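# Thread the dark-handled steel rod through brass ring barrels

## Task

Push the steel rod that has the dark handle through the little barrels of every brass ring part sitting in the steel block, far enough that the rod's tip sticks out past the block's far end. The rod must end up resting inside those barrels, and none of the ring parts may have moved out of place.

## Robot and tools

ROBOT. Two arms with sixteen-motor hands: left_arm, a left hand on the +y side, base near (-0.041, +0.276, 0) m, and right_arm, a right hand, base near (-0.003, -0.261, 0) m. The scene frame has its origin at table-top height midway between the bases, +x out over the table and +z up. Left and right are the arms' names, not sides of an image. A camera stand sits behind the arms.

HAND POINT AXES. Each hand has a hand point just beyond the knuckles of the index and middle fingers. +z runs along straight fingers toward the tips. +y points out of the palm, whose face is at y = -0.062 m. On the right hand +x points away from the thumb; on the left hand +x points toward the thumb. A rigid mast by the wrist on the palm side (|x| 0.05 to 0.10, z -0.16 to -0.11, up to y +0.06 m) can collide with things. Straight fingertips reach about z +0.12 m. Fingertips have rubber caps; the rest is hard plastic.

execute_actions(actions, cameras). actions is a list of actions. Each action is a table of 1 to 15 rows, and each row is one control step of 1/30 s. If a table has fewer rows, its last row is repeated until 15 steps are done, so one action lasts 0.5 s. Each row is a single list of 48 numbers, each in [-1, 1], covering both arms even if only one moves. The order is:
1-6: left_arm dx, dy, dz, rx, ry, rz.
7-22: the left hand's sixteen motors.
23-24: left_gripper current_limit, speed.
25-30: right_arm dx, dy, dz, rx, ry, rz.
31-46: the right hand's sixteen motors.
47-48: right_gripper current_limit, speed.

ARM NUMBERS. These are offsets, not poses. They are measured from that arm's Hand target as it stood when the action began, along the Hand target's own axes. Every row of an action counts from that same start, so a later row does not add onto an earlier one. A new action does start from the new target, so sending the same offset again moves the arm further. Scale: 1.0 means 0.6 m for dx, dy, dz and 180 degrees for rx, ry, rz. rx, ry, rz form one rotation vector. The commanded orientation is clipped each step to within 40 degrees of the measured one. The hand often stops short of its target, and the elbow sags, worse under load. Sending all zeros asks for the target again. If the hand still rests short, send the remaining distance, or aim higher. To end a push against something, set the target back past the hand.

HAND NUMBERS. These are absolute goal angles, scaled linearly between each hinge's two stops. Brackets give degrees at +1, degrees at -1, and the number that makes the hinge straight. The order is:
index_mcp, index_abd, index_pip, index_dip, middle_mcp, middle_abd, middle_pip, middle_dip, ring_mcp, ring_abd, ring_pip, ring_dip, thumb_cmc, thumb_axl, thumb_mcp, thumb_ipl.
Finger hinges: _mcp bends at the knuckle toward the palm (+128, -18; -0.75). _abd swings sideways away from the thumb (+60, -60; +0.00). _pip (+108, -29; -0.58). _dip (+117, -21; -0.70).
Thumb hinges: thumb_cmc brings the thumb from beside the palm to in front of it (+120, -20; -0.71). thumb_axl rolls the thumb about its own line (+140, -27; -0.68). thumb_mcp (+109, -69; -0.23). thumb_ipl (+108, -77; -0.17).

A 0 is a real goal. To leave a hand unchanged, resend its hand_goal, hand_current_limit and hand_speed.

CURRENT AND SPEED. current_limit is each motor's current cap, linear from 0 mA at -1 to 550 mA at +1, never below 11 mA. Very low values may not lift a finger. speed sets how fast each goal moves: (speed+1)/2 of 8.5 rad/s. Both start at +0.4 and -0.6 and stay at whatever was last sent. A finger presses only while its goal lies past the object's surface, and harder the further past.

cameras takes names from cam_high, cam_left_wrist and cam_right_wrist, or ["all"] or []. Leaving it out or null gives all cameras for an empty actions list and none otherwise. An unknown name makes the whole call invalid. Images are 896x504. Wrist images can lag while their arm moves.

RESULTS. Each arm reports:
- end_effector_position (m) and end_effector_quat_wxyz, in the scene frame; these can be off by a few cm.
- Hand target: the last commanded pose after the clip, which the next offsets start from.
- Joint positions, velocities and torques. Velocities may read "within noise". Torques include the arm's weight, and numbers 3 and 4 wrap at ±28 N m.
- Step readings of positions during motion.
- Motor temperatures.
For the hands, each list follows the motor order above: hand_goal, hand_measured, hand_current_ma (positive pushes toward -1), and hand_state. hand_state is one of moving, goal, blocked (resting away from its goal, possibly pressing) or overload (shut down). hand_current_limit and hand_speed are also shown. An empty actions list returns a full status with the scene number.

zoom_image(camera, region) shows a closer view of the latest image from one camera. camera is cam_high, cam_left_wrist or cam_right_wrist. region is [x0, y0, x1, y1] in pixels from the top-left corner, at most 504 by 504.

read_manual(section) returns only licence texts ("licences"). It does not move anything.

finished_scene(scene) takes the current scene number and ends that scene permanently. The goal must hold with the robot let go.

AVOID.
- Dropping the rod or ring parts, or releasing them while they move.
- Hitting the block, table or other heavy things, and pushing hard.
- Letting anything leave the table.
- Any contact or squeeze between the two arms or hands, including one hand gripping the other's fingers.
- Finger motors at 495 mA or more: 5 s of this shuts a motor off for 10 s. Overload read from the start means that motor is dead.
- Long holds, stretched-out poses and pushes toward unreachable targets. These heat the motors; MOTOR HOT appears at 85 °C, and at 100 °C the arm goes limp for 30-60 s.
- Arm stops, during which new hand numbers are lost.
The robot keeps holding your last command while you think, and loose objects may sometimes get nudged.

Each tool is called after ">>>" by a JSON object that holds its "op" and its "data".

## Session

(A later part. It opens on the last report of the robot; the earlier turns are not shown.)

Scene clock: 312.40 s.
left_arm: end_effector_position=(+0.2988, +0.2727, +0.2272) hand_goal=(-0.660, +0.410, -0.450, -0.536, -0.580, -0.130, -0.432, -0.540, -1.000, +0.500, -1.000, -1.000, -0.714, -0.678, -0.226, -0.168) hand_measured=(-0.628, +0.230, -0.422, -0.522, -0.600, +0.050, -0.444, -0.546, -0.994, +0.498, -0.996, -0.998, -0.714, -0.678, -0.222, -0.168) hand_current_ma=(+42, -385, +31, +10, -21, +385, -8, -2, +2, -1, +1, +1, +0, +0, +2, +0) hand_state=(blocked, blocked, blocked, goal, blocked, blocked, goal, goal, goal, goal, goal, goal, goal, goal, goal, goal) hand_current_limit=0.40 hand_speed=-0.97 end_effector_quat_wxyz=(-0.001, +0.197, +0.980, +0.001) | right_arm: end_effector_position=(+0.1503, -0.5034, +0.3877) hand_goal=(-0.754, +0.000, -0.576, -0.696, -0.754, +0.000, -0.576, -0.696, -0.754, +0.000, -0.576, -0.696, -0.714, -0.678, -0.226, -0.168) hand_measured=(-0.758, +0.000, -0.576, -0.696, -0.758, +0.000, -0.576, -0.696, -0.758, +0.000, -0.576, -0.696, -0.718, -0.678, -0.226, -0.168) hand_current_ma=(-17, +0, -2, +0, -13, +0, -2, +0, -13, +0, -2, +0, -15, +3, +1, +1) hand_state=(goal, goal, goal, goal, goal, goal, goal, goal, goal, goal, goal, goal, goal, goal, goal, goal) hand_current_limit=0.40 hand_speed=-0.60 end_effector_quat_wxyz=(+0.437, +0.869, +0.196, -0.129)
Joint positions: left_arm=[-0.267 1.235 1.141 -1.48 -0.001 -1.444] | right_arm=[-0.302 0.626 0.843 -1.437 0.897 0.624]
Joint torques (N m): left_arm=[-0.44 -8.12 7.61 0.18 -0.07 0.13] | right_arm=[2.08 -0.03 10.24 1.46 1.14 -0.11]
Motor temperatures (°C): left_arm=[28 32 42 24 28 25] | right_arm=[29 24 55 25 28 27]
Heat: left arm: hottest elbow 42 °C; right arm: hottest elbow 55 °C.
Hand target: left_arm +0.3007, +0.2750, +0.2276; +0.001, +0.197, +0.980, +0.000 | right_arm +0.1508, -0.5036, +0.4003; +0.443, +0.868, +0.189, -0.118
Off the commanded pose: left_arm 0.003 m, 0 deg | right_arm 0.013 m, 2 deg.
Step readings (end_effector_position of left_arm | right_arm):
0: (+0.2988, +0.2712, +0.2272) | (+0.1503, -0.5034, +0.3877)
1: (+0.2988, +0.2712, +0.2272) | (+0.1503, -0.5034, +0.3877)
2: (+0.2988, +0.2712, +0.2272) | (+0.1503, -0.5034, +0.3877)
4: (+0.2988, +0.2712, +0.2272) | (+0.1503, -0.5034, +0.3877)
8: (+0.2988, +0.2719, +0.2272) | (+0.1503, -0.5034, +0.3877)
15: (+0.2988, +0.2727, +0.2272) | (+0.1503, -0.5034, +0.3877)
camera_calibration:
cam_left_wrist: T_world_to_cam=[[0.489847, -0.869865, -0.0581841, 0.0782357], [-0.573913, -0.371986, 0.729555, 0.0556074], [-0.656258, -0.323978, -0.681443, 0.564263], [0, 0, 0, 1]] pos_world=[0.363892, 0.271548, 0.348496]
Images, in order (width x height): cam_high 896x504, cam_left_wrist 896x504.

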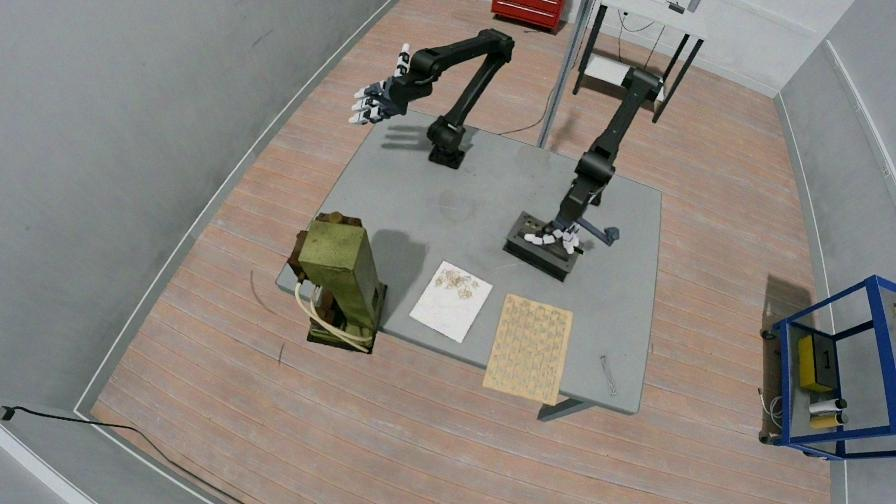

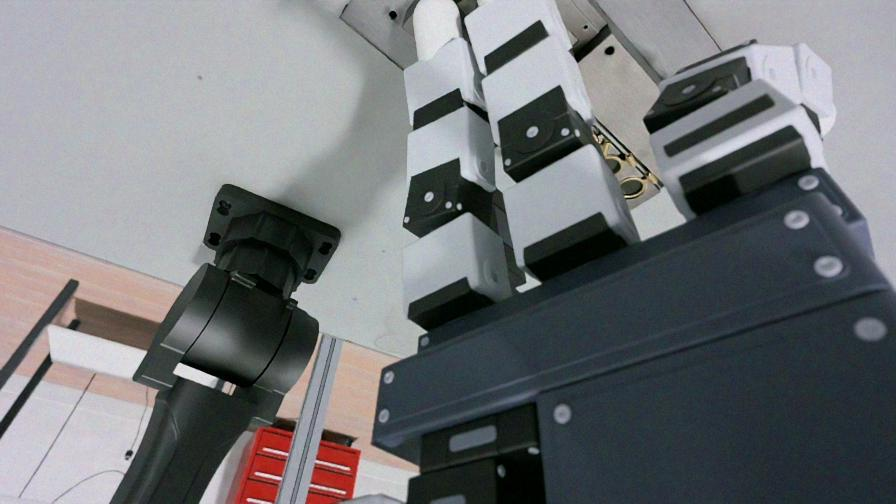

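>>> {"op": "execute_actions", "data": {"actions": [[[-0.001,0.0149,0,0,0,0,-0.66,0.41,-0.45,-0.535,-0.58,-0.13,-0.431,-0.54,-1,0.5,-1,-1,-0.714,-0.678,-0.226,-0.168,0.4,-0.97,0,0,0,0,0,0,-0.754,0,-0.576,-0.696,-0.754,0,-0.576,-0.696,-0.754,0,-0.576,-0.696,-0.714,-0.678,-0.226,-0.168,0.4,-0.6]]], "cameras": ["cam_left_wrist","cam_high"]}}

>>> {"op": "zoom_image", "data": {"camera": "cam_left_wrist", "region": [590, 110, 680, 200]}}

Scene clock: 313.60 s.
left_arm: end_effector_position=(+0.3009, +0.2818, +0.2271) hand_goal=(-0.660, +0.410, -0.450, -0.536, -0.580, -0.130, -0.432, -0.540, -1.000, +0.500, -1.000, -1.000, -0.714, -0.678, -0.226, -0.168) hand_measured=(-0.628, +0.230, -0.422, -0.522, -0.600, +0.050, -0.444, -0.546, -0.994, +0.498, -0.996, -0.998, -0.714, -0.678, -0.222, -0.168) hand_current_ma=(+42, -385, +31, +10, -21, +385, -8, -2, +2, -1, +1, +1, +0, +0, +2, +0) hand_state=(blocked, blocked, blocked, goal, blocked, blocked, goal, goal, goal, goal, goal, goal, goal, goal, goal, goal) hand_current_limit=0.40 hand_speed=-0.97 end_effector_quat_wxyz=(-0.001, +0.195, +0.981, +0.001) | right_arm: end_effector_position=(+0.1503, -0.5034, +0.3877) hand_goal=(-0.754, +0.000, -0.576, -0.696, -0.754, +0.000, -0.576, -0.696, -0.754, +0.000, -0.576, -0.696, -0.714, -0.678, -0.226, -0.168) hand_measured=(-0.758, +0.000, -0.576, -0.696, -0.758, +0.000, -0.576, -0.696, -0.758, +0.000, -0.576, -0.696, -0.718, -0.678, -0.226, -0.168) hand_current_ma=(-17, +0, -2, +0, -13, +0, -2, +0, -13, +0, -2, +0, -15, +3, +1, +1) hand_state=(goal, goal, goal, goal, goal, goal, goal, goal, goal, goal, goal, goal, goal, goal, goal, goal) hand_current_limit=0.40 hand_speed=-0.60 end_effector_quat_wxyz=(+0.437, +0.869, +0.196, -0.129)
Joint positions: left_arm=[-0.24 1.235 1.141 -1.48 -0.001 -1.42] | right_arm=[-0.302 0.626 0.843 -1.437 0.897 0.624]
Joint torques (N m): left_arm=[-0.38 -8.18 8.02 0.24 -0.06 0.3] | right_arm=[3.19 0.09 10.36 1.51 1.14 -0.08]
Motor temperatures (°C): left_arm=[28 32 42 24 28 25] | right_arm=[29 24 55 25 28 27]
Heat: left arm: hottest elbow 42 °C; right arm: hottest elbow 55 °C.
Hand target: left_arm +0.3047, +0.2829, +0.2276; +0.001, +0.197, +0.980, +0.000 | right_arm +0.1508, -0.5036, +0.4003; +0.443, +0.868, +0.189, -0.118
Off the commanded pose: left_arm 0.004 m, 0 deg | right_arm 0.013 m, 2 deg.
Step readings (end_effector_position of left_arm | right_arm):
0: (+0.2988, +0.2727, +0.2272) | (+0.1503, -0.5034, +0.3877)
1: (+0.2989, +0.2727, +0.2272) | (+0.1503, -0.5034, +0.3877)
2: (+0.2990, +0.2730, +0.2272) | (+0.1503, -0.5034, +0.3877)
4: (+0.2994, +0.2751, +0.2272) | (+0.1503, -0.5034, +0.3877)
8: (+0.3001, +0.2804, +0.2271) | (+0.1503, -0.5034, +0.3877)
15: (+0.3007, +0.2818, +0.2271) | (+0.1503, -0.5034, +0.3877)
camera_calibration:
cam_left_wrist: T_world_to_cam=[[0.493156, -0.868015, -0.0578496, 0.0835003], [-0.57242, -0.373853, 0.729773, 0.0601185], [-0.655082, -0.326778, -0.681237, 0.568874], [0, 0, 0, 1]] pos_world=[0.365894, 0.280851, 0.348496]
Images, in order (width x height): cam_high 896x504, cam_left_wrist 896x504.

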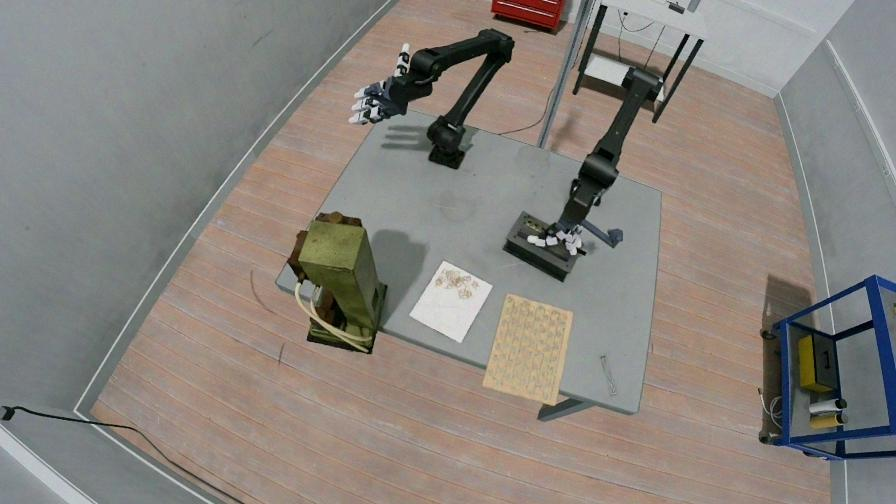

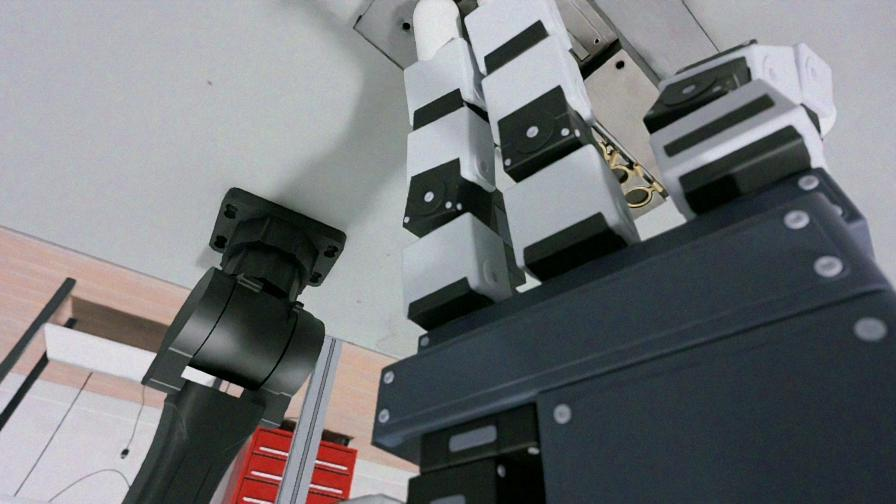

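Scaled by 5.600 from the camera's 896x504 image, which has a finer 1280x720 frame.

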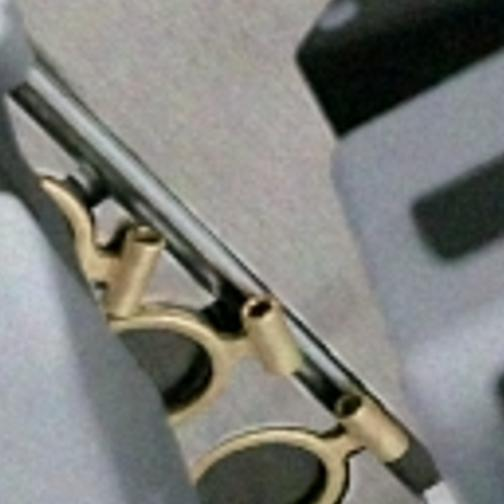

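>>> {"op": "execute_actions", "data": {"actions": [[[0.0003,0.018,0,0,0,0,-0.66,0.41,-0.45,-0.535,-0.58,-0.13,-0.431,-0.54,-1,0.5,-1,-1,-0.714,-0.678,-0.226,-0.168,0.4,-0.97,0,0,0,0,0,0,-0.754,0,-0.576,-0.696,-0.754,0,-0.576,-0.696,-0.754,0,-0.576,-0.696,-0.714,-0.678,-0.226,-0.168,0.4,-0.6]]], "cameras": ["cam_left_wrist","cam_high"]}}

>>> {"op": "zoom_image", "data": {"camera": "cam_left_wrist", "region": [590, 110, 680, 200]}}

>>> {"op": "zoom_image", "data": {"camera": "cam_high", "region": [510, 210, 600, 270]}}

Scene clock: 314.80 s.
left_arm: end_effector_position=(+0.3032, +0.2920, +0.2271) hand_goal=(-0.660, +0.410, -0.450, -0.536, -0.580, -0.130, -0.432, -0.540, -1.000, +0.500, -1.000, -1.000, -0.714, -0.678, -0.226, -0.168) hand_measured=(-0.628, +0.230, -0.422, -0.522, -0.600, +0.050, -0.444, -0.546, -0.994, +0.498, -0.996, -0.998, -0.714, -0.678, -0.222, -0.168) hand_current_ma=(+42, -385, +31, +10, -21, +385, -8, -2, +2, -1, +1, +1, +0, +0, +2, +0) hand_state=(blocked, blocked, blocked, goal, blocked, blocked, goal, goal, goal, goal, goal, goal, goal, goal, goal, goal) hand_current_limit=0.40 hand_speed=-0.97 end_effector_quat_wxyz=(-0.001, +0.195, +0.981, +0.000) | right_arm: end_effector_position=(+0.1503, -0.5034, +0.3877) hand_goal=(-0.754, +0.000, -0.576, -0.696, -0.754, +0.000, -0.576, -0.696, -0.754, +0.000, -0.576, -0.696, -0.714, -0.678, -0.226, -0.168) hand_measured=(-0.758, +0.000, -0.576, -0.696, -0.758, +0.000, -0.576, -0.696, -0.758, +0.000, -0.576, -0.696, -0.718, -0.678, -0.226, -0.168) hand_current_ma=(-17, +0, -2, +0, -13, +0, -2, +0, -13, +0, -2, +0, -15, +3, +1, +1) hand_state=(goal, goal, goal, goal, goal, goal, goal, goal, goal, goal, goal, goal, goal, goal, goal, goal) hand_current_limit=0.40 hand_speed=-0.60 end_effector_quat_wxyz=(+0.437, +0.869, +0.196, -0.129)
Joint positions: left_arm=[-0.209 1.235 1.141 -1.48 0 -1.389] | right_arm=[-0.302 0.626 0.843 -1.437 0.897 0.624]
Joint torques (N m): left_arm=[-1.03 -7.12 8.18 0.39 -0.1 0.24] | right_arm=[1.9 -0.56 10.41 1.32 1.11 -0.08]
Motor temperatures (°C): left_arm=[28 32 42 24 28 25] | right_arm=[29 24 55 25 28 27]
Heat: left arm: hottest elbow 42 °C; right arm: hottest elbow 55 °C.
Hand target: left_arm +0.3087, +0.2930, +0.2276; +0.001, +0.197, +0.980, +0.000 | right_arm +0.1508, -0.5036, +0.4003; +0.443, +0.868, +0.189, -0.118
Off the commanded pose: left_arm 0.006 m, 0 deg | right_arm 0.013 m, 2 deg.
Step readings (end_effector_position of left_arm | right_arm):
0: (+0.3009, +0.2818, +0.2271) | (+0.1503, -0.5034, +0.3877)
1: (+0.3009, +0.2819, +0.2271) | (+0.1503, -0.5034, +0.3877)
2: (+0.3011, +0.2825, +0.2271) | (+0.1503, -0.5034, +0.3877)
4: (+0.3016, +0.2844, +0.2271) | (+0.1503, -0.5034, +0.3877)
8: (+0.3023, +0.2903, +0.2271) | (+0.1503, -0.5034, +0.3877)
15: (+0.3030, +0.2920, +0.2271) | (+0.1503, -0.5034, +0.3877)
camera_calibration:
cam_left_wrist: T_world_to_cam=[[0.493471, -0.867877, -0.0572315, 0.0909686], [-0.572143, -0.373469, 0.730187, 0.0650964], [-0.655087, -0.327582, -0.680846, 0.573878], [0, 0, 0, 1]] pos_world=[0.368294, 0.291253, 0.348396]
Images, in order (width x height): cam_high 896x504, cam_left_wrist 896x504.

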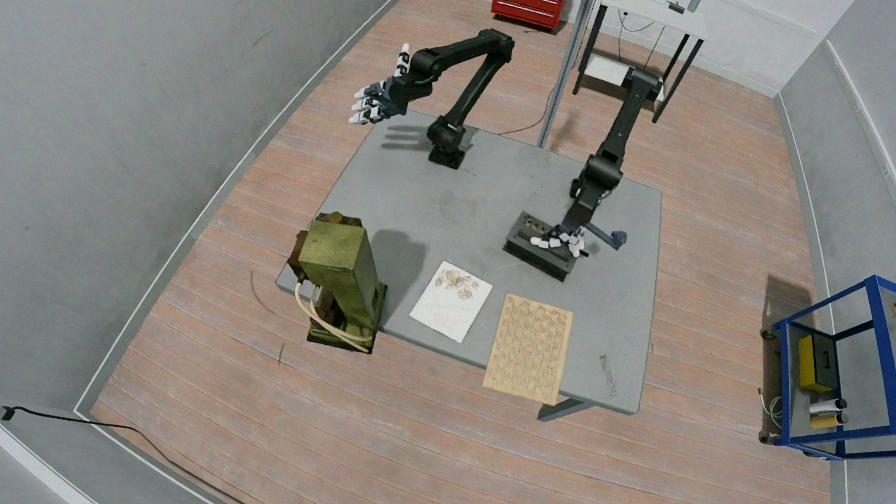

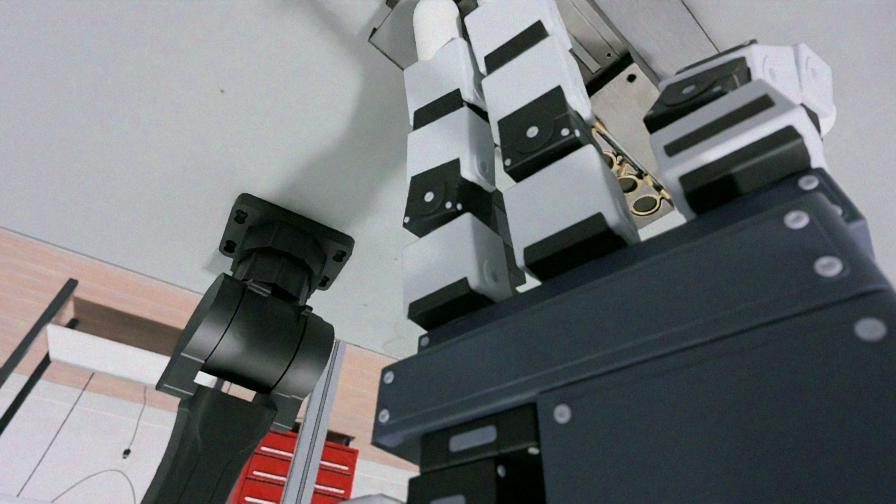

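Scaled by 5.600 from the camera's 896x504 image, which has a finer 1280x720 frame.

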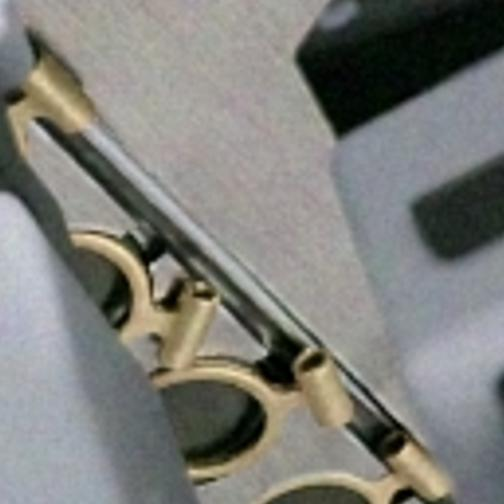

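Scaled by 5.600 from the camera's 896x504 image, which has a finer 1280x720 frame.

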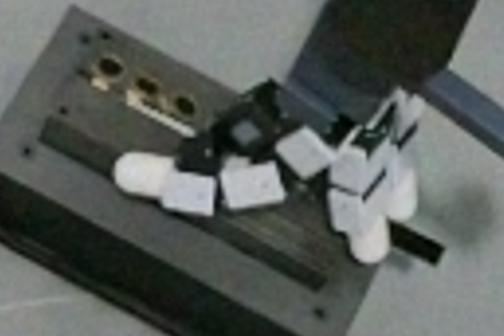

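>>> {"op": "execute_actions", "data": {"actions": [[[0.0003,0.018,0,0,0,0,-0.66,0.41,-0.45,-0.535,-0.58,-0.13,-0.431,-0.54,-1,0.5,-1,-1,-0.714,-0.678,-0.226,-0.168,0.4,-0.97,0,0,0,0,0,0,-0.754,0,-0.576,-0.696,-0.754,0,-0.576,-0.696,-0.754,0,-0.576,-0.696,-0.714,-0.678,-0.226,-0.168,0.4,-0.6]]], "cameras": ["cam_left_wrist","cam_high"]}}

>>> {"op": "zoom_image", "data": {"camera": "cam_left_wrist", "region": [590, 110, 680, 200]}}

>>> {"op": "zoom_image", "data": {"camera": "cam_high", "region": [515, 210, 555, 250]}}

Scene clock: 316.07 s.
left_arm: end_effector_position=(+0.3052, +0.3022, +0.2270) hand_goal=(-0.660, +0.410, -0.450, -0.536, -0.580, -0.130, -0.432, -0.540, -1.000, +0.500, -1.000, -1.000, -0.714, -0.678, -0.226, -0.168) hand_measured=(-0.630, +0.230, -0.422, -0.522, -0.600, +0.050, -0.444, -0.546, -0.994, +0.498, -0.996, -0.998, -0.714, -0.678, -0.222, -0.168) hand_current_ma=(+41, -385, +31, +10, -21, +385, -8, -2, +2, -1, +1, +1, +0, +0, +2, +0) hand_state=(blocked, blocked, blocked, goal, blocked, blocked, goal, goal, goal, goal, goal, goal, goal, goal, goal, goal) hand_current_limit=0.40 hand_speed=-0.97 end_effector_quat_wxyz=(-0.001, +0.195, +0.981, +0.000) | right_arm: end_effector_position=(+0.1503, -0.5034, +0.3877) hand_goal=(-0.754, +0.000, -0.576, -0.696, -0.754, +0.000, -0.576, -0.696, -0.754, +0.000, -0.576, -0.696, -0.714, -0.678, -0.226, -0.168) hand_measured=(-0.758, +0.000, -0.576, -0.696, -0.758, +0.000, -0.576, -0.696, -0.758, +0.000, -0.576, -0.696, -0.718, -0.678, -0.226, -0.168) hand_current_ma=(-17, +0, -2, +0, -13, +0, -2, +0, -13, +0, -2, +0, -15, +3, +1, +1) hand_state=(goal, goal, goal, goal, goal, goal, goal, goal, goal, goal, goal, goal, goal, goal, goal, goal) hand_current_limit=0.40 hand_speed=-0.60 end_effector_quat_wxyz=(+0.437, +0.869, +0.196, -0.129)
Joint positions: left_arm=[-0.178 1.235 1.141 -1.48 0 -1.358] | right_arm=[-0.302 0.626 0.843 -1.437 0.897 0.624]
Joint torques (N m): left_arm=[-0.73 -7 8.4 0.44 -0.11 0.13] | right_arm=[1.96 -0.21 10.22 1.35 1.17 -0.1]
Motor temperatures (°C): left_arm=[28 32 42 24 28 25] | right_arm=[29 24 55 25 28 27]
Heat: left arm: hottest elbow 42 °C; right arm: hottest elbow 55 °C.
Hand target: left_arm +0.3127, +0.3030, +0.2276; +0.001, +0.197, +0.980, +0.000 | right_arm +0.1508, -0.5036, +0.4003; +0.443, +0.868, +0.189, -0.118
Off the commanded pose: left_arm 0.008 m, 0 deg | right_arm 0.013 m, 2 deg.
Step readings (end_effector_position of left_arm | right_arm):
0: (+0.3032, +0.2920, +0.2271) | (+0.1503, -0.5034, +0.3877)
1: (+0.3033, +0.2920, +0.2271) | (+0.1503, -0.5034, +0.3877)
2: (+0.3034, +0.2928, +0.2271) | (+0.1503, -0.5034, +0.3877)
4: (+0.3038, +0.2946, +0.2270) | (+0.1503, -0.5034, +0.3877)
8: (+0.3044, +0.3005, +0.2270) | (+0.1503, -0.5034, +0.3877)
15: (+0.3050, +0.3022, +0.2270) | (+0.1503, -0.5034, +0.3877)
camera_calibration:
cam_left_wrist: T_world_to_cam=[[0.493424, -0.867928, -0.0568662, 0.0987407], [-0.572092, -0.373095, 0.730418, 0.0698388], [-0.655167, -0.327873, -0.680629, 0.578572], [0, 0, 0, 1]] pos_world=[0.370294, 0.301455, 0.348397]
Images, in order (width x height): cam_high 896x504, cam_left_wrist 896x504.

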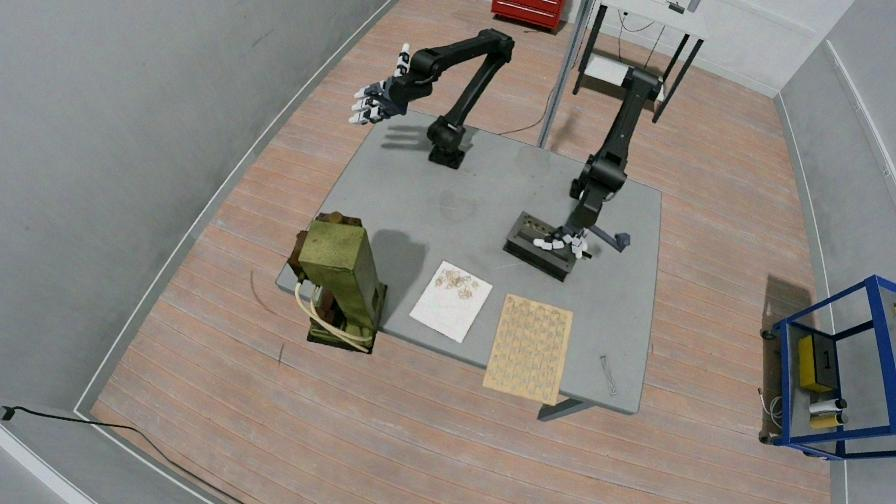

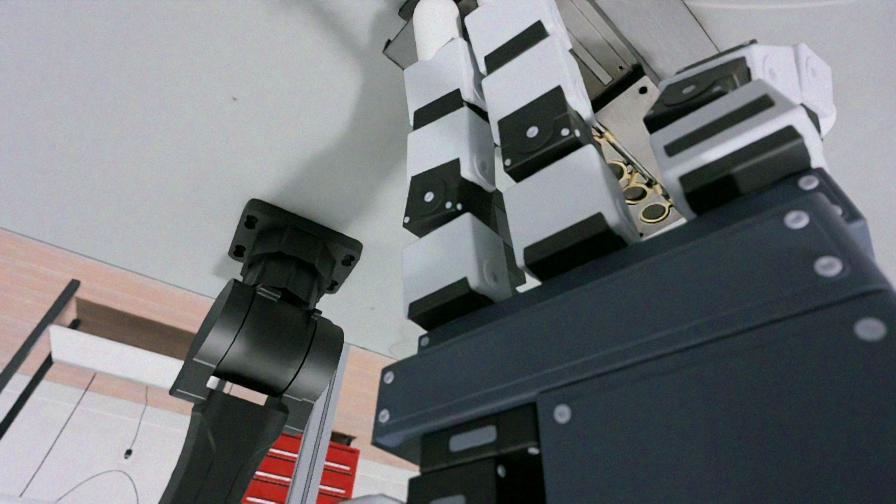

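Scaled by 5.600 from the camera's 896x504 image, which has a finer 1280x720 frame.

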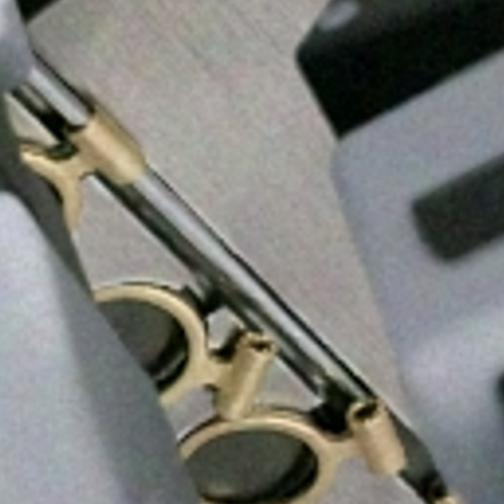

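Scaled by 12.600 from the camera's 896x504 image, which has a finer 1280x720 frame.

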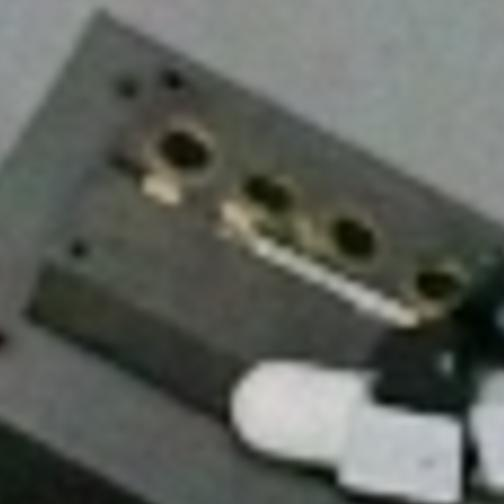

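>>> {"op": "execute_actions", "data": {"actions": [[[0.0003,0.018,0,0,0,0,-0.66,0.41,-0.45,-0.535,-0.58,-0.13,-0.431,-0.54,-1,0.5,-1,-1,-0.714,-0.678,-0.226,-0.168,0.4,-0.97,0,0,0,0,0,0,-0.754,0,-0.576,-0.696,-0.754,0,-0.576,-0.696,-0.754,0,-0.576,-0.696,-0.714,-0.678,-0.226,-0.168,0.4,-0.6]]], "cameras": ["cam_left_wrist","cam_high"]}}

>>> {"op": "zoom_image", "data": {"camera": "cam_left_wrist", "region": [600, 120, 690, 210]}}

>>> {"op": "zoom_image", "data": {"camera": "cam_high", "region": [515, 210, 555, 250]}}

Scene clock: 319.60 s.
left_arm: end_effector_position=(+0.3074, +0.3122, +0.2256) hand_goal=(-0.660, +0.410, -0.450, -0.536, -0.580, -0.130, -0.432, -0.540, -1.000, +0.500, -1.000, -1.000, -0.714, -0.678, -0.226, -0.168) hand_measured=(-0.630, +0.230, -0.422, -0.522, -0.600, +0.050, -0.444, -0.546, -0.994, +0.498, -0.996, -0.998, -0.714, -0.678, -0.222, -0.168) hand_current_ma=(+41, -385, +31, +10, -21, +385, -8, -2, +2, -1, +1, +1, +0, +0, +2, +0) hand_state=(blocked, blocked, blocked, goal, blocked, blocked, goal, goal, goal, goal, goal, goal, goal, goal, goal, goal) hand_current_limit=0.40 hand_speed=-0.97 end_effector_quat_wxyz=(-0.004, +0.195, +0.981, +0.000) | right_arm: end_effector_position=(+0.1503, -0.5034, +0.3877) hand_goal=(-0.754, +0.000, -0.576, -0.696, -0.754, +0.000, -0.576, -0.696, -0.754, +0.000, -0.576, -0.696, -0.714, -0.678, -0.226, -0.168) hand_measured=(-0.758, +0.000, -0.576, -0.696, -0.758, +0.000, -0.576, -0.696, -0.758, +0.000, -0.576, -0.696, -0.718, -0.678, -0.226, -0.168) hand_current_ma=(-17, +0, -2, +0, -13, +0, -2, +0, -13, +0, -2, +0, -15, +3, +1, +1) hand_state=(goal, goal, goal, goal, goal, goal, goal, goal, goal, goal, goal, goal, goal, goal, goal, goal) hand_current_limit=0.40 hand_speed=-0.60 end_effector_quat_wxyz=(+0.437, +0.869, +0.196, -0.129)
Joint positions: left_arm=[-0.148 1.24 1.141 -1.48 0 -1.328] | right_arm=[-0.302 0.626 0.843 -1.437 0.897 0.624]
Joint torques (N m): left_arm=[-0.26 -6.71 8.81 0.46 -0.11 0.18] | right_arm=[2.67 -0.15 10.19 1.51 1.1 -0.09]
Motor temperatures (°C): left_arm=[28 32 43 24 28 25] | right_arm=[29 24 55 25 28 27]
Heat: left arm: hottest elbow 43 °C; right arm: hottest elbow 55 °C.
Hand target: left_arm +0.3167, +0.3130, +0.2275; +0.001, +0.197, +0.980, +0.000 | right_arm +0.1508, -0.5036, +0.4003; +0.443, +0.868, +0.189, -0.118
Off the commanded pose: left_arm 0.010 m, 1 deg | right_arm 0.013 m, 2 deg.
Step readings (end_effector_position of left_arm | right_arm):
0: (+0.3053, +0.3021, +0.2270) | (+0.1503, -0.5034, +0.3877)
1: (+0.3053, +0.3023, +0.2270) | (+0.1503, -0.5034, +0.3877)
2: (+0.3055, +0.3029, +0.2269) | (+0.1503, -0.5034, +0.3877)
4: (+0.3058, +0.3048, +0.2269) | (+0.1503, -0.5034, +0.3877)
8: (+0.3064, +0.3106, +0.2261) | (+0.1503, -0.5034, +0.3877)
15: (+0.3072, +0.3122, +0.2256) | (+0.1503, -0.5034, +0.3877)
camera_calibration:
cam_left_wrist: T_world_to_cam=[[0.492896, -0.868042, -0.0596434, 0.107085], [-0.568854, -0.373361, 0.732808, 0.0744466], [-0.658376, -0.327269, -0.677817, 0.582404], [0, 0, 0, 1]] pos_world=[0.373008, 0.311353, 0.346595]
Images, in order (width x height): cam_high 896x504, cam_left_wrist 896x504.

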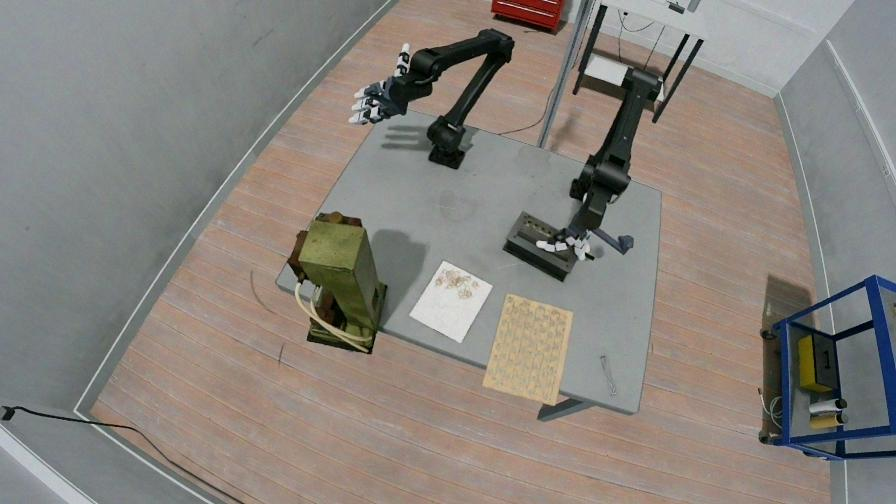

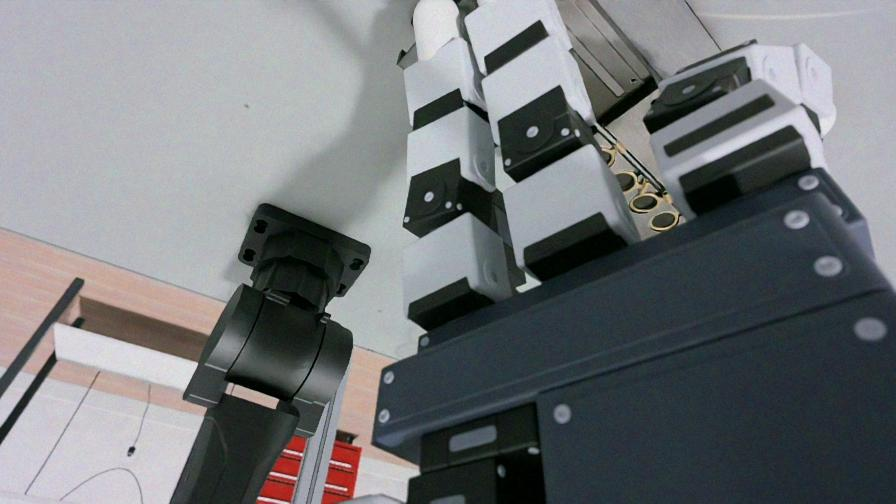

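Scaled by 5.600 from the camera's 896x504 image, which has a finer 1280x720 frame.

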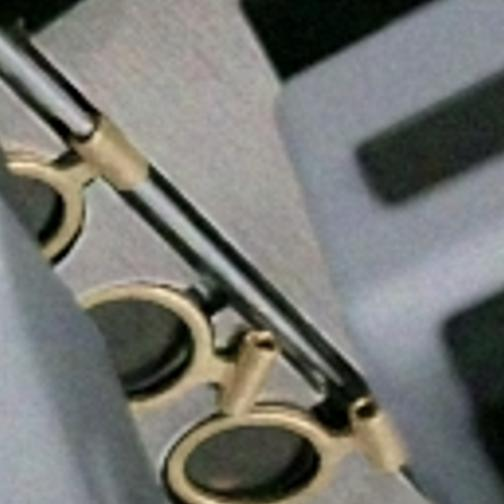

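Scaled by 12.600 from the camera's 896x504 image, which has a finer 1280x720 frame.

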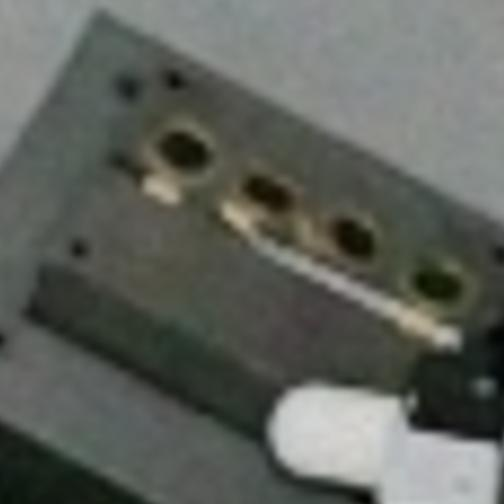

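>>> {"op": "execute_actions", "data": {"actions": [[[0.0029,0.0169,-0.004,0,0,0,-0.66,0.41,-0.45,-0.535,-0.58,-0.13,-0.431,-0.54,-1,0.5,-1,-1,-0.714,-0.678,-0.226,-0.168,0.4,-0.97,0,0,0,0,0,0,-0.754,0,-0.576,-0.696,-0.754,0,-0.576,-0.696,-0.754,0,-0.576,-0.696,-0.714,-0.678,-0.226,-0.168,0.4,-0.6]]], "cameras": ["cam_left_wrist","cam_high"]}}

>>> {"op": "zoom_image", "data": {"camera": "cam_left_wrist", "region": [600, 120, 690, 210]}}

>>> {"op": "zoom_image", "data": {"camera": "cam_high", "region": [515, 210, 555, 250]}}

Scene clock: 320.83 s.
left_arm: end_effector_position=(+0.3088, +0.3221, +0.2250) hand_goal=(-0.660, +0.410, -0.450, -0.536, -0.580, -0.130, -0.432, -0.540, -1.000, +0.500, -1.000, -1.000, -0.714, -0.678, -0.226, -0.168) hand_measured=(-0.630, +0.230, -0.422, -0.522, -0.600, +0.050, -0.444, -0.546, -0.994, +0.498, -0.996, -0.998, -0.714, -0.678, -0.222, -0.168) hand_current_ma=(+41, -385, +31, +10, -21, +385, -8, -2, +2, -1, +1, +1, +0, +0, +2, +0) hand_state=(blocked, blocked, blocked, goal, blocked, blocked, goal, goal, goal, goal, goal, goal, goal, goal, goal, goal) hand_current_limit=0.40 hand_speed=-0.97 end_effector_quat_wxyz=(-0.004, +0.195, +0.981, -0.001) | right_arm: end_effector_position=(+0.1503, -0.5034, +0.3877) hand_goal=(-0.754, +0.000, -0.576, -0.696, -0.754, +0.000, -0.576, -0.696, -0.754, +0.000, -0.576, -0.696, -0.714, -0.678, -0.226, -0.168) hand_measured=(-0.758, +0.000, -0.576, -0.696, -0.758, +0.000, -0.576, -0.696, -0.758, +0.000, -0.576, -0.696, -0.718, -0.678, -0.226, -0.168) hand_current_ma=(-17, +0, -2, +0, -13, +0, -2, +0, -13, +0, -2, +0, -15, +3, +1, +1) hand_state=(goal, goal, goal, goal, goal, goal, goal, goal, goal, goal, goal, goal, goal, goal, goal, goal) hand_current_limit=0.40 hand_speed=-0.60 end_effector_quat_wxyz=(+0.437, +0.869, +0.196, -0.129)
Joint positions: left_arm=[-0.119 1.241 1.141 -1.48 0.001 -1.299] | right_arm=[-0.302 0.626 0.843 -1.437 0.897 0.624]
Joint torques (N m): left_arm=[-0.38 -7.12 9.48 0.2 -0.09 0.12] | right_arm=[2.2 0.09 10.36 1.54 1.09 -0.1]
Motor temperatures (°C): left_arm=[28 32 43 24 28 25] | right_arm=[29 24 55 25 28 27]
Heat: left arm: hottest elbow 43 °C; right arm: hottest elbow 55 °C.
Hand target: left_arm +0.3190, +0.3231, +0.2299; +0.001, +0.197, +0.980, +0.000 | right_arm +0.1508, -0.5036, +0.4003; +0.443, +0.868, +0.189, -0.118
Off the commanded pose: left_arm 0.011 m, 1 deg | right_arm 0.013 m, 2 deg.
Step readings (end_effector_position of left_arm | right_arm):
0: (+0.3074, +0.3122, +0.2256) | (+0.1503, -0.5034, +0.3877)
1: (+0.3074, +0.3123, +0.2256) | (+0.1503, -0.5034, +0.3877)
2: (+0.3076, +0.3130, +0.2256) | (+0.1503, -0.5034, +0.3877)
4: (+0.3078, +0.3147, +0.2255) | (+0.1503, -0.5034, +0.3877)
8: (+0.3081, +0.3204, +0.2253) | (+0.1503, -0.5034, +0.3877)
15: (+0.3087, +0.3221, +0.2250) | (+0.1503, -0.5034, +0.3877)
camera_calibration:
cam_left_wrist: T_world_to_cam=[[0.493121, -0.867885, -0.0600614, 0.114814], [-0.567569, -0.37327, 0.733849, 0.078682], [-0.659316, -0.327787, -0.676652, 0.586475], [0, 0, 0, 1]] pos_world=[0.374713, 0.321254, 0.345995]
Images, in order (width x height): cam_high 896x504, cam_left_wrist 896x504.

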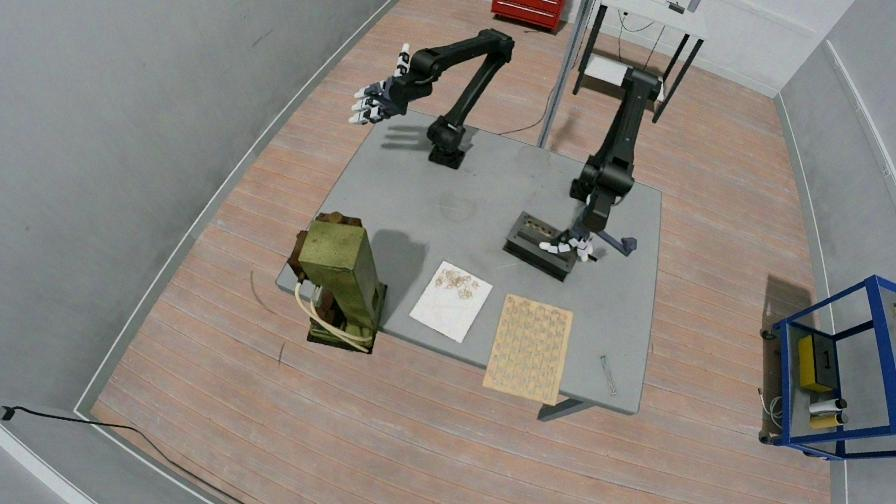

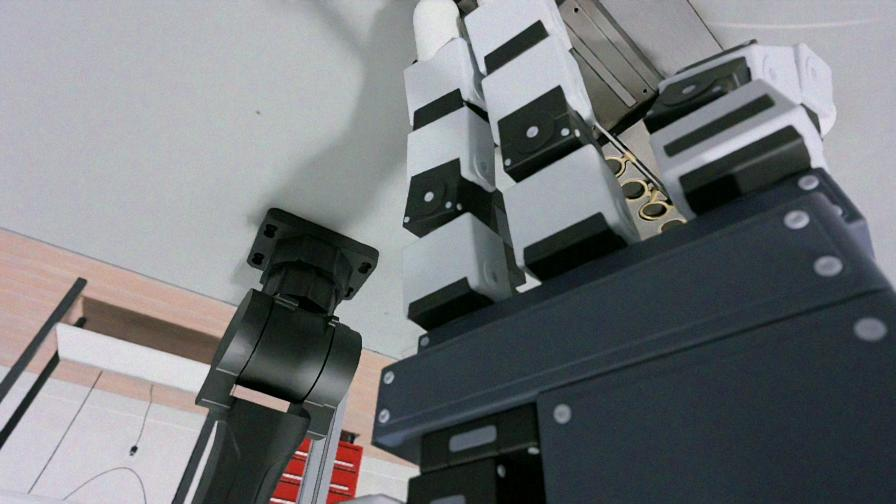

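Scaled by 5.600 from the camera's 896x504 image, which has a finer 1280x720 frame.

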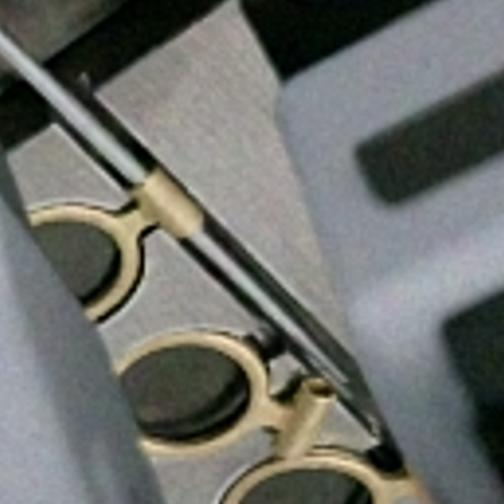

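Scaled by 12.600 from the camera's 896x504 image, which has a finer 1280x720 frame.

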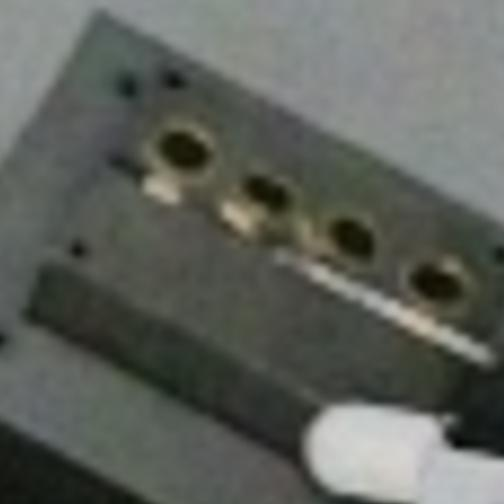

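>>> {"op": "execute_actions", "data": {"actions": [[[0.0029,0.0169,-0.004,0,0,0,-0.66,0.41,-0.45,-0.535,-0.58,-0.13,-0.431,-0.54,-1,0.5,-1,-1,-0.714,-0.678,-0.226,-0.168,0.4,-0.97,0,0,0,0,0,0,-0.754,0,-0.576,-0.696,-0.754,0,-0.576,-0.696,-0.754,0,-0.576,-0.696,-0.714,-0.678,-0.226,-0.168,0.4,-0.6]]], "cameras": ["cam_left_wrist","cam_high"]}}

>>> {"op": "zoom_image", "data": {"camera": "cam_left_wrist", "region": [600, 120, 690, 210]}}

>>> {"op": "zoom_image", "data": {"camera": "cam_high", "region": [515, 210, 555, 250]}}

Scene clock: 322.20 s.
left_arm: end_effector_position=(+0.3102, +0.3319, +0.2241) hand_goal=(-0.660, +0.410, -0.450, -0.536, -0.580, -0.130, -0.432, -0.540, -1.000, +0.500, -1.000, -1.000, -0.714, -0.678, -0.226, -0.168) hand_measured=(-0.630, +0.230, -0.422, -0.522, -0.600, +0.050, -0.444, -0.546, -0.994, +0.498, -0.996, -0.998, -0.714, -0.678, -0.222, -0.168) hand_current_ma=(+41, -385, +31, +10, -21, +385, -8, -2, +2, -1, +1, +1, +0, +0, +2, +0) hand_state=(blocked, blocked, blocked, goal, blocked, blocked, goal, goal, goal, goal, goal, goal, goal, goal, goal, goal) hand_current_limit=0.40 hand_speed=-0.97 end_effector_quat_wxyz=(-0.006, +0.195, +0.981, -0.001) | right_arm: end_effector_position=(+0.1503, -0.5034, +0.3877) hand_goal=(-0.754, +0.000, -0.576, -0.696, -0.754, +0.000, -0.576, -0.696, -0.754, +0.000, -0.576, -0.696, -0.714, -0.678, -0.226, -0.168) hand_measured=(-0.758, +0.000, -0.576, -0.696, -0.758, +0.000, -0.576, -0.696, -0.758, +0.000, -0.576, -0.696, -0.718, -0.678, -0.226, -0.168) hand_current_ma=(-17, +0, -2, +0, -13, +0, -2, +0, -13, +0, -2, +0, -15, +3, +1, +1) hand_state=(goal, goal, goal, goal, goal, goal, goal, goal, goal, goal, goal, goal, goal, goal, goal, goal) hand_current_limit=0.40 hand_speed=-0.60 end_effector_quat_wxyz=(+0.437, +0.869, +0.196, -0.129)
Joint positions: left_arm=[-0.09 1.244 1.141 -1.48 0.001 -1.27] | right_arm=[-0.302 0.626 0.843 -1.437 0.897 0.624]
Joint torques (N m): left_arm=[-0.79 -6.89 10.07 -0.12 -0.13 0.2] | right_arm=[1.73 -0.09 10.35 1.51 1.13 -0.03]
Motor temperatures (°C): left_arm=[28 32 43 24 28 25] | right_arm=[29 24 55 25 28 27]
Heat: left arm: hottest elbow 43 °C; right arm: hottest elbow 55 °C.
Hand target: left_arm +0.3213, +0.3331, +0.2323; +0.001, +0.197, +0.980, +0.000 | right_arm +0.1508, -0.5036, +0.4003; +0.443, +0.868, +0.189, -0.118
Off the commanded pose: left_arm 0.014 m, 1 deg | right_arm 0.013 m, 2 deg.
Step readings (end_effector_position of left_arm | right_arm):
0: (+0.3089, +0.3220, +0.2250) | (+0.1503, -0.5034, +0.3877)
1: (+0.3089, +0.3220, +0.2250) | (+0.1503, -0.5034, +0.3877)
2: (+0.3090, +0.3227, +0.2250) | (+0.1503, -0.5034, +0.3877)
4: (+0.3093, +0.3246, +0.2249) | (+0.1503, -0.5034, +0.3877)
8: (+0.3095, +0.3303, +0.2245) | (+0.1503, -0.5034, +0.3877)
15: (+0.3100, +0.3319, +0.2241) | (+0.1503, -0.5034, +0.3877)
camera_calibration:
cam_left_wrist: T_world_to_cam=[[0.492938, -0.867899, -0.0613492, 0.123064], [-0.565654, -0.373252, 0.735336, 0.0828583], [-0.661096, -0.327773, -0.67492, 0.590103], [0, 0, 0, 1]] pos_world=[0.376321, 0.331154, 0.344894]
Images, in order (width x height): cam_high 896x504, cam_left_wrist 896x504.

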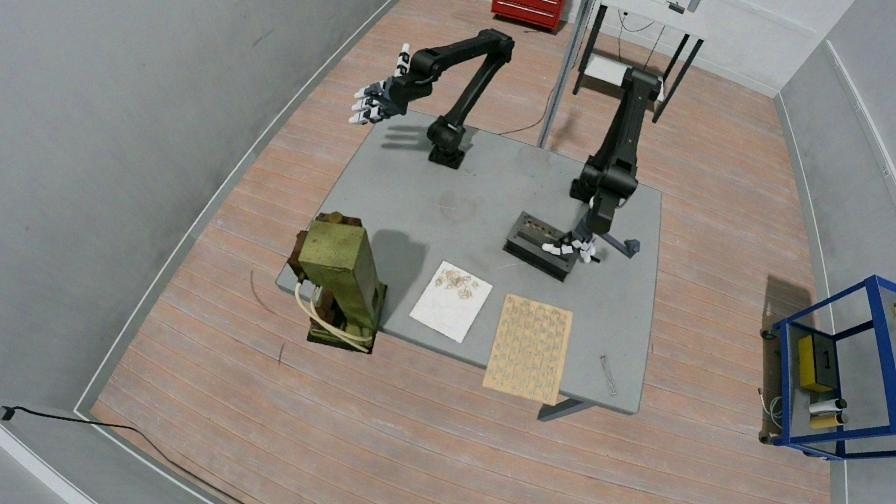

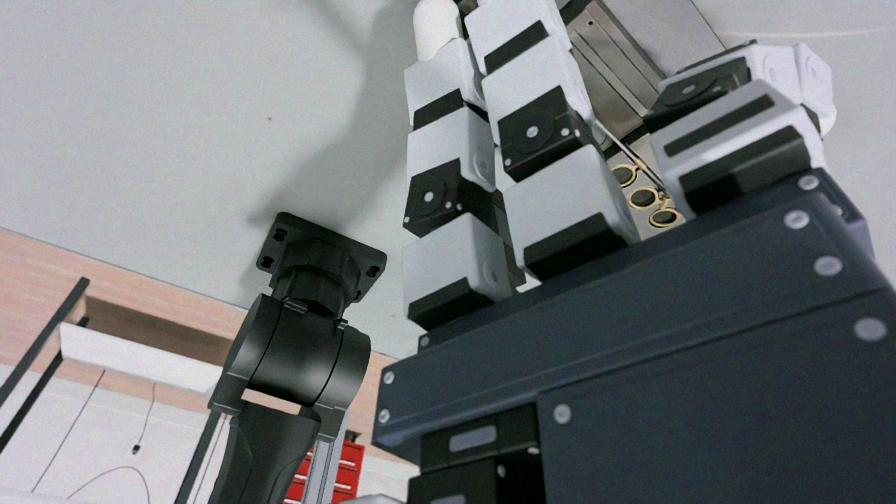

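Scaled by 5.600 from the camera's 896x504 image, which has a finer 1280x720 frame.

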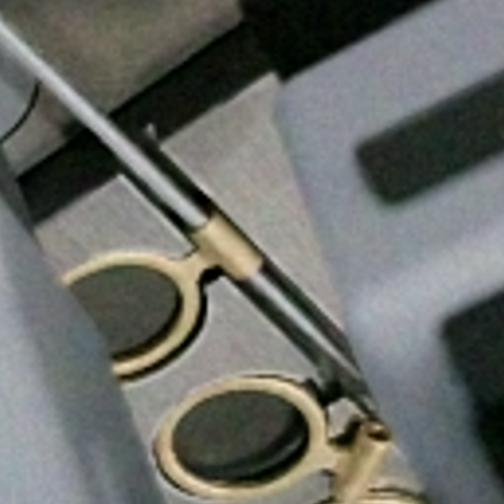

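Scaled by 12.600 from the camera's 896x504 image, which has a finer 1280x720 frame.

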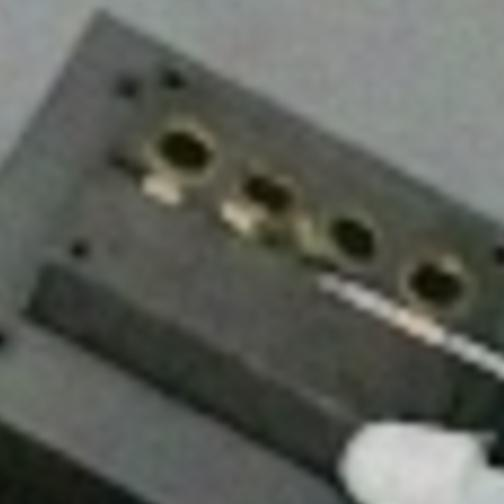

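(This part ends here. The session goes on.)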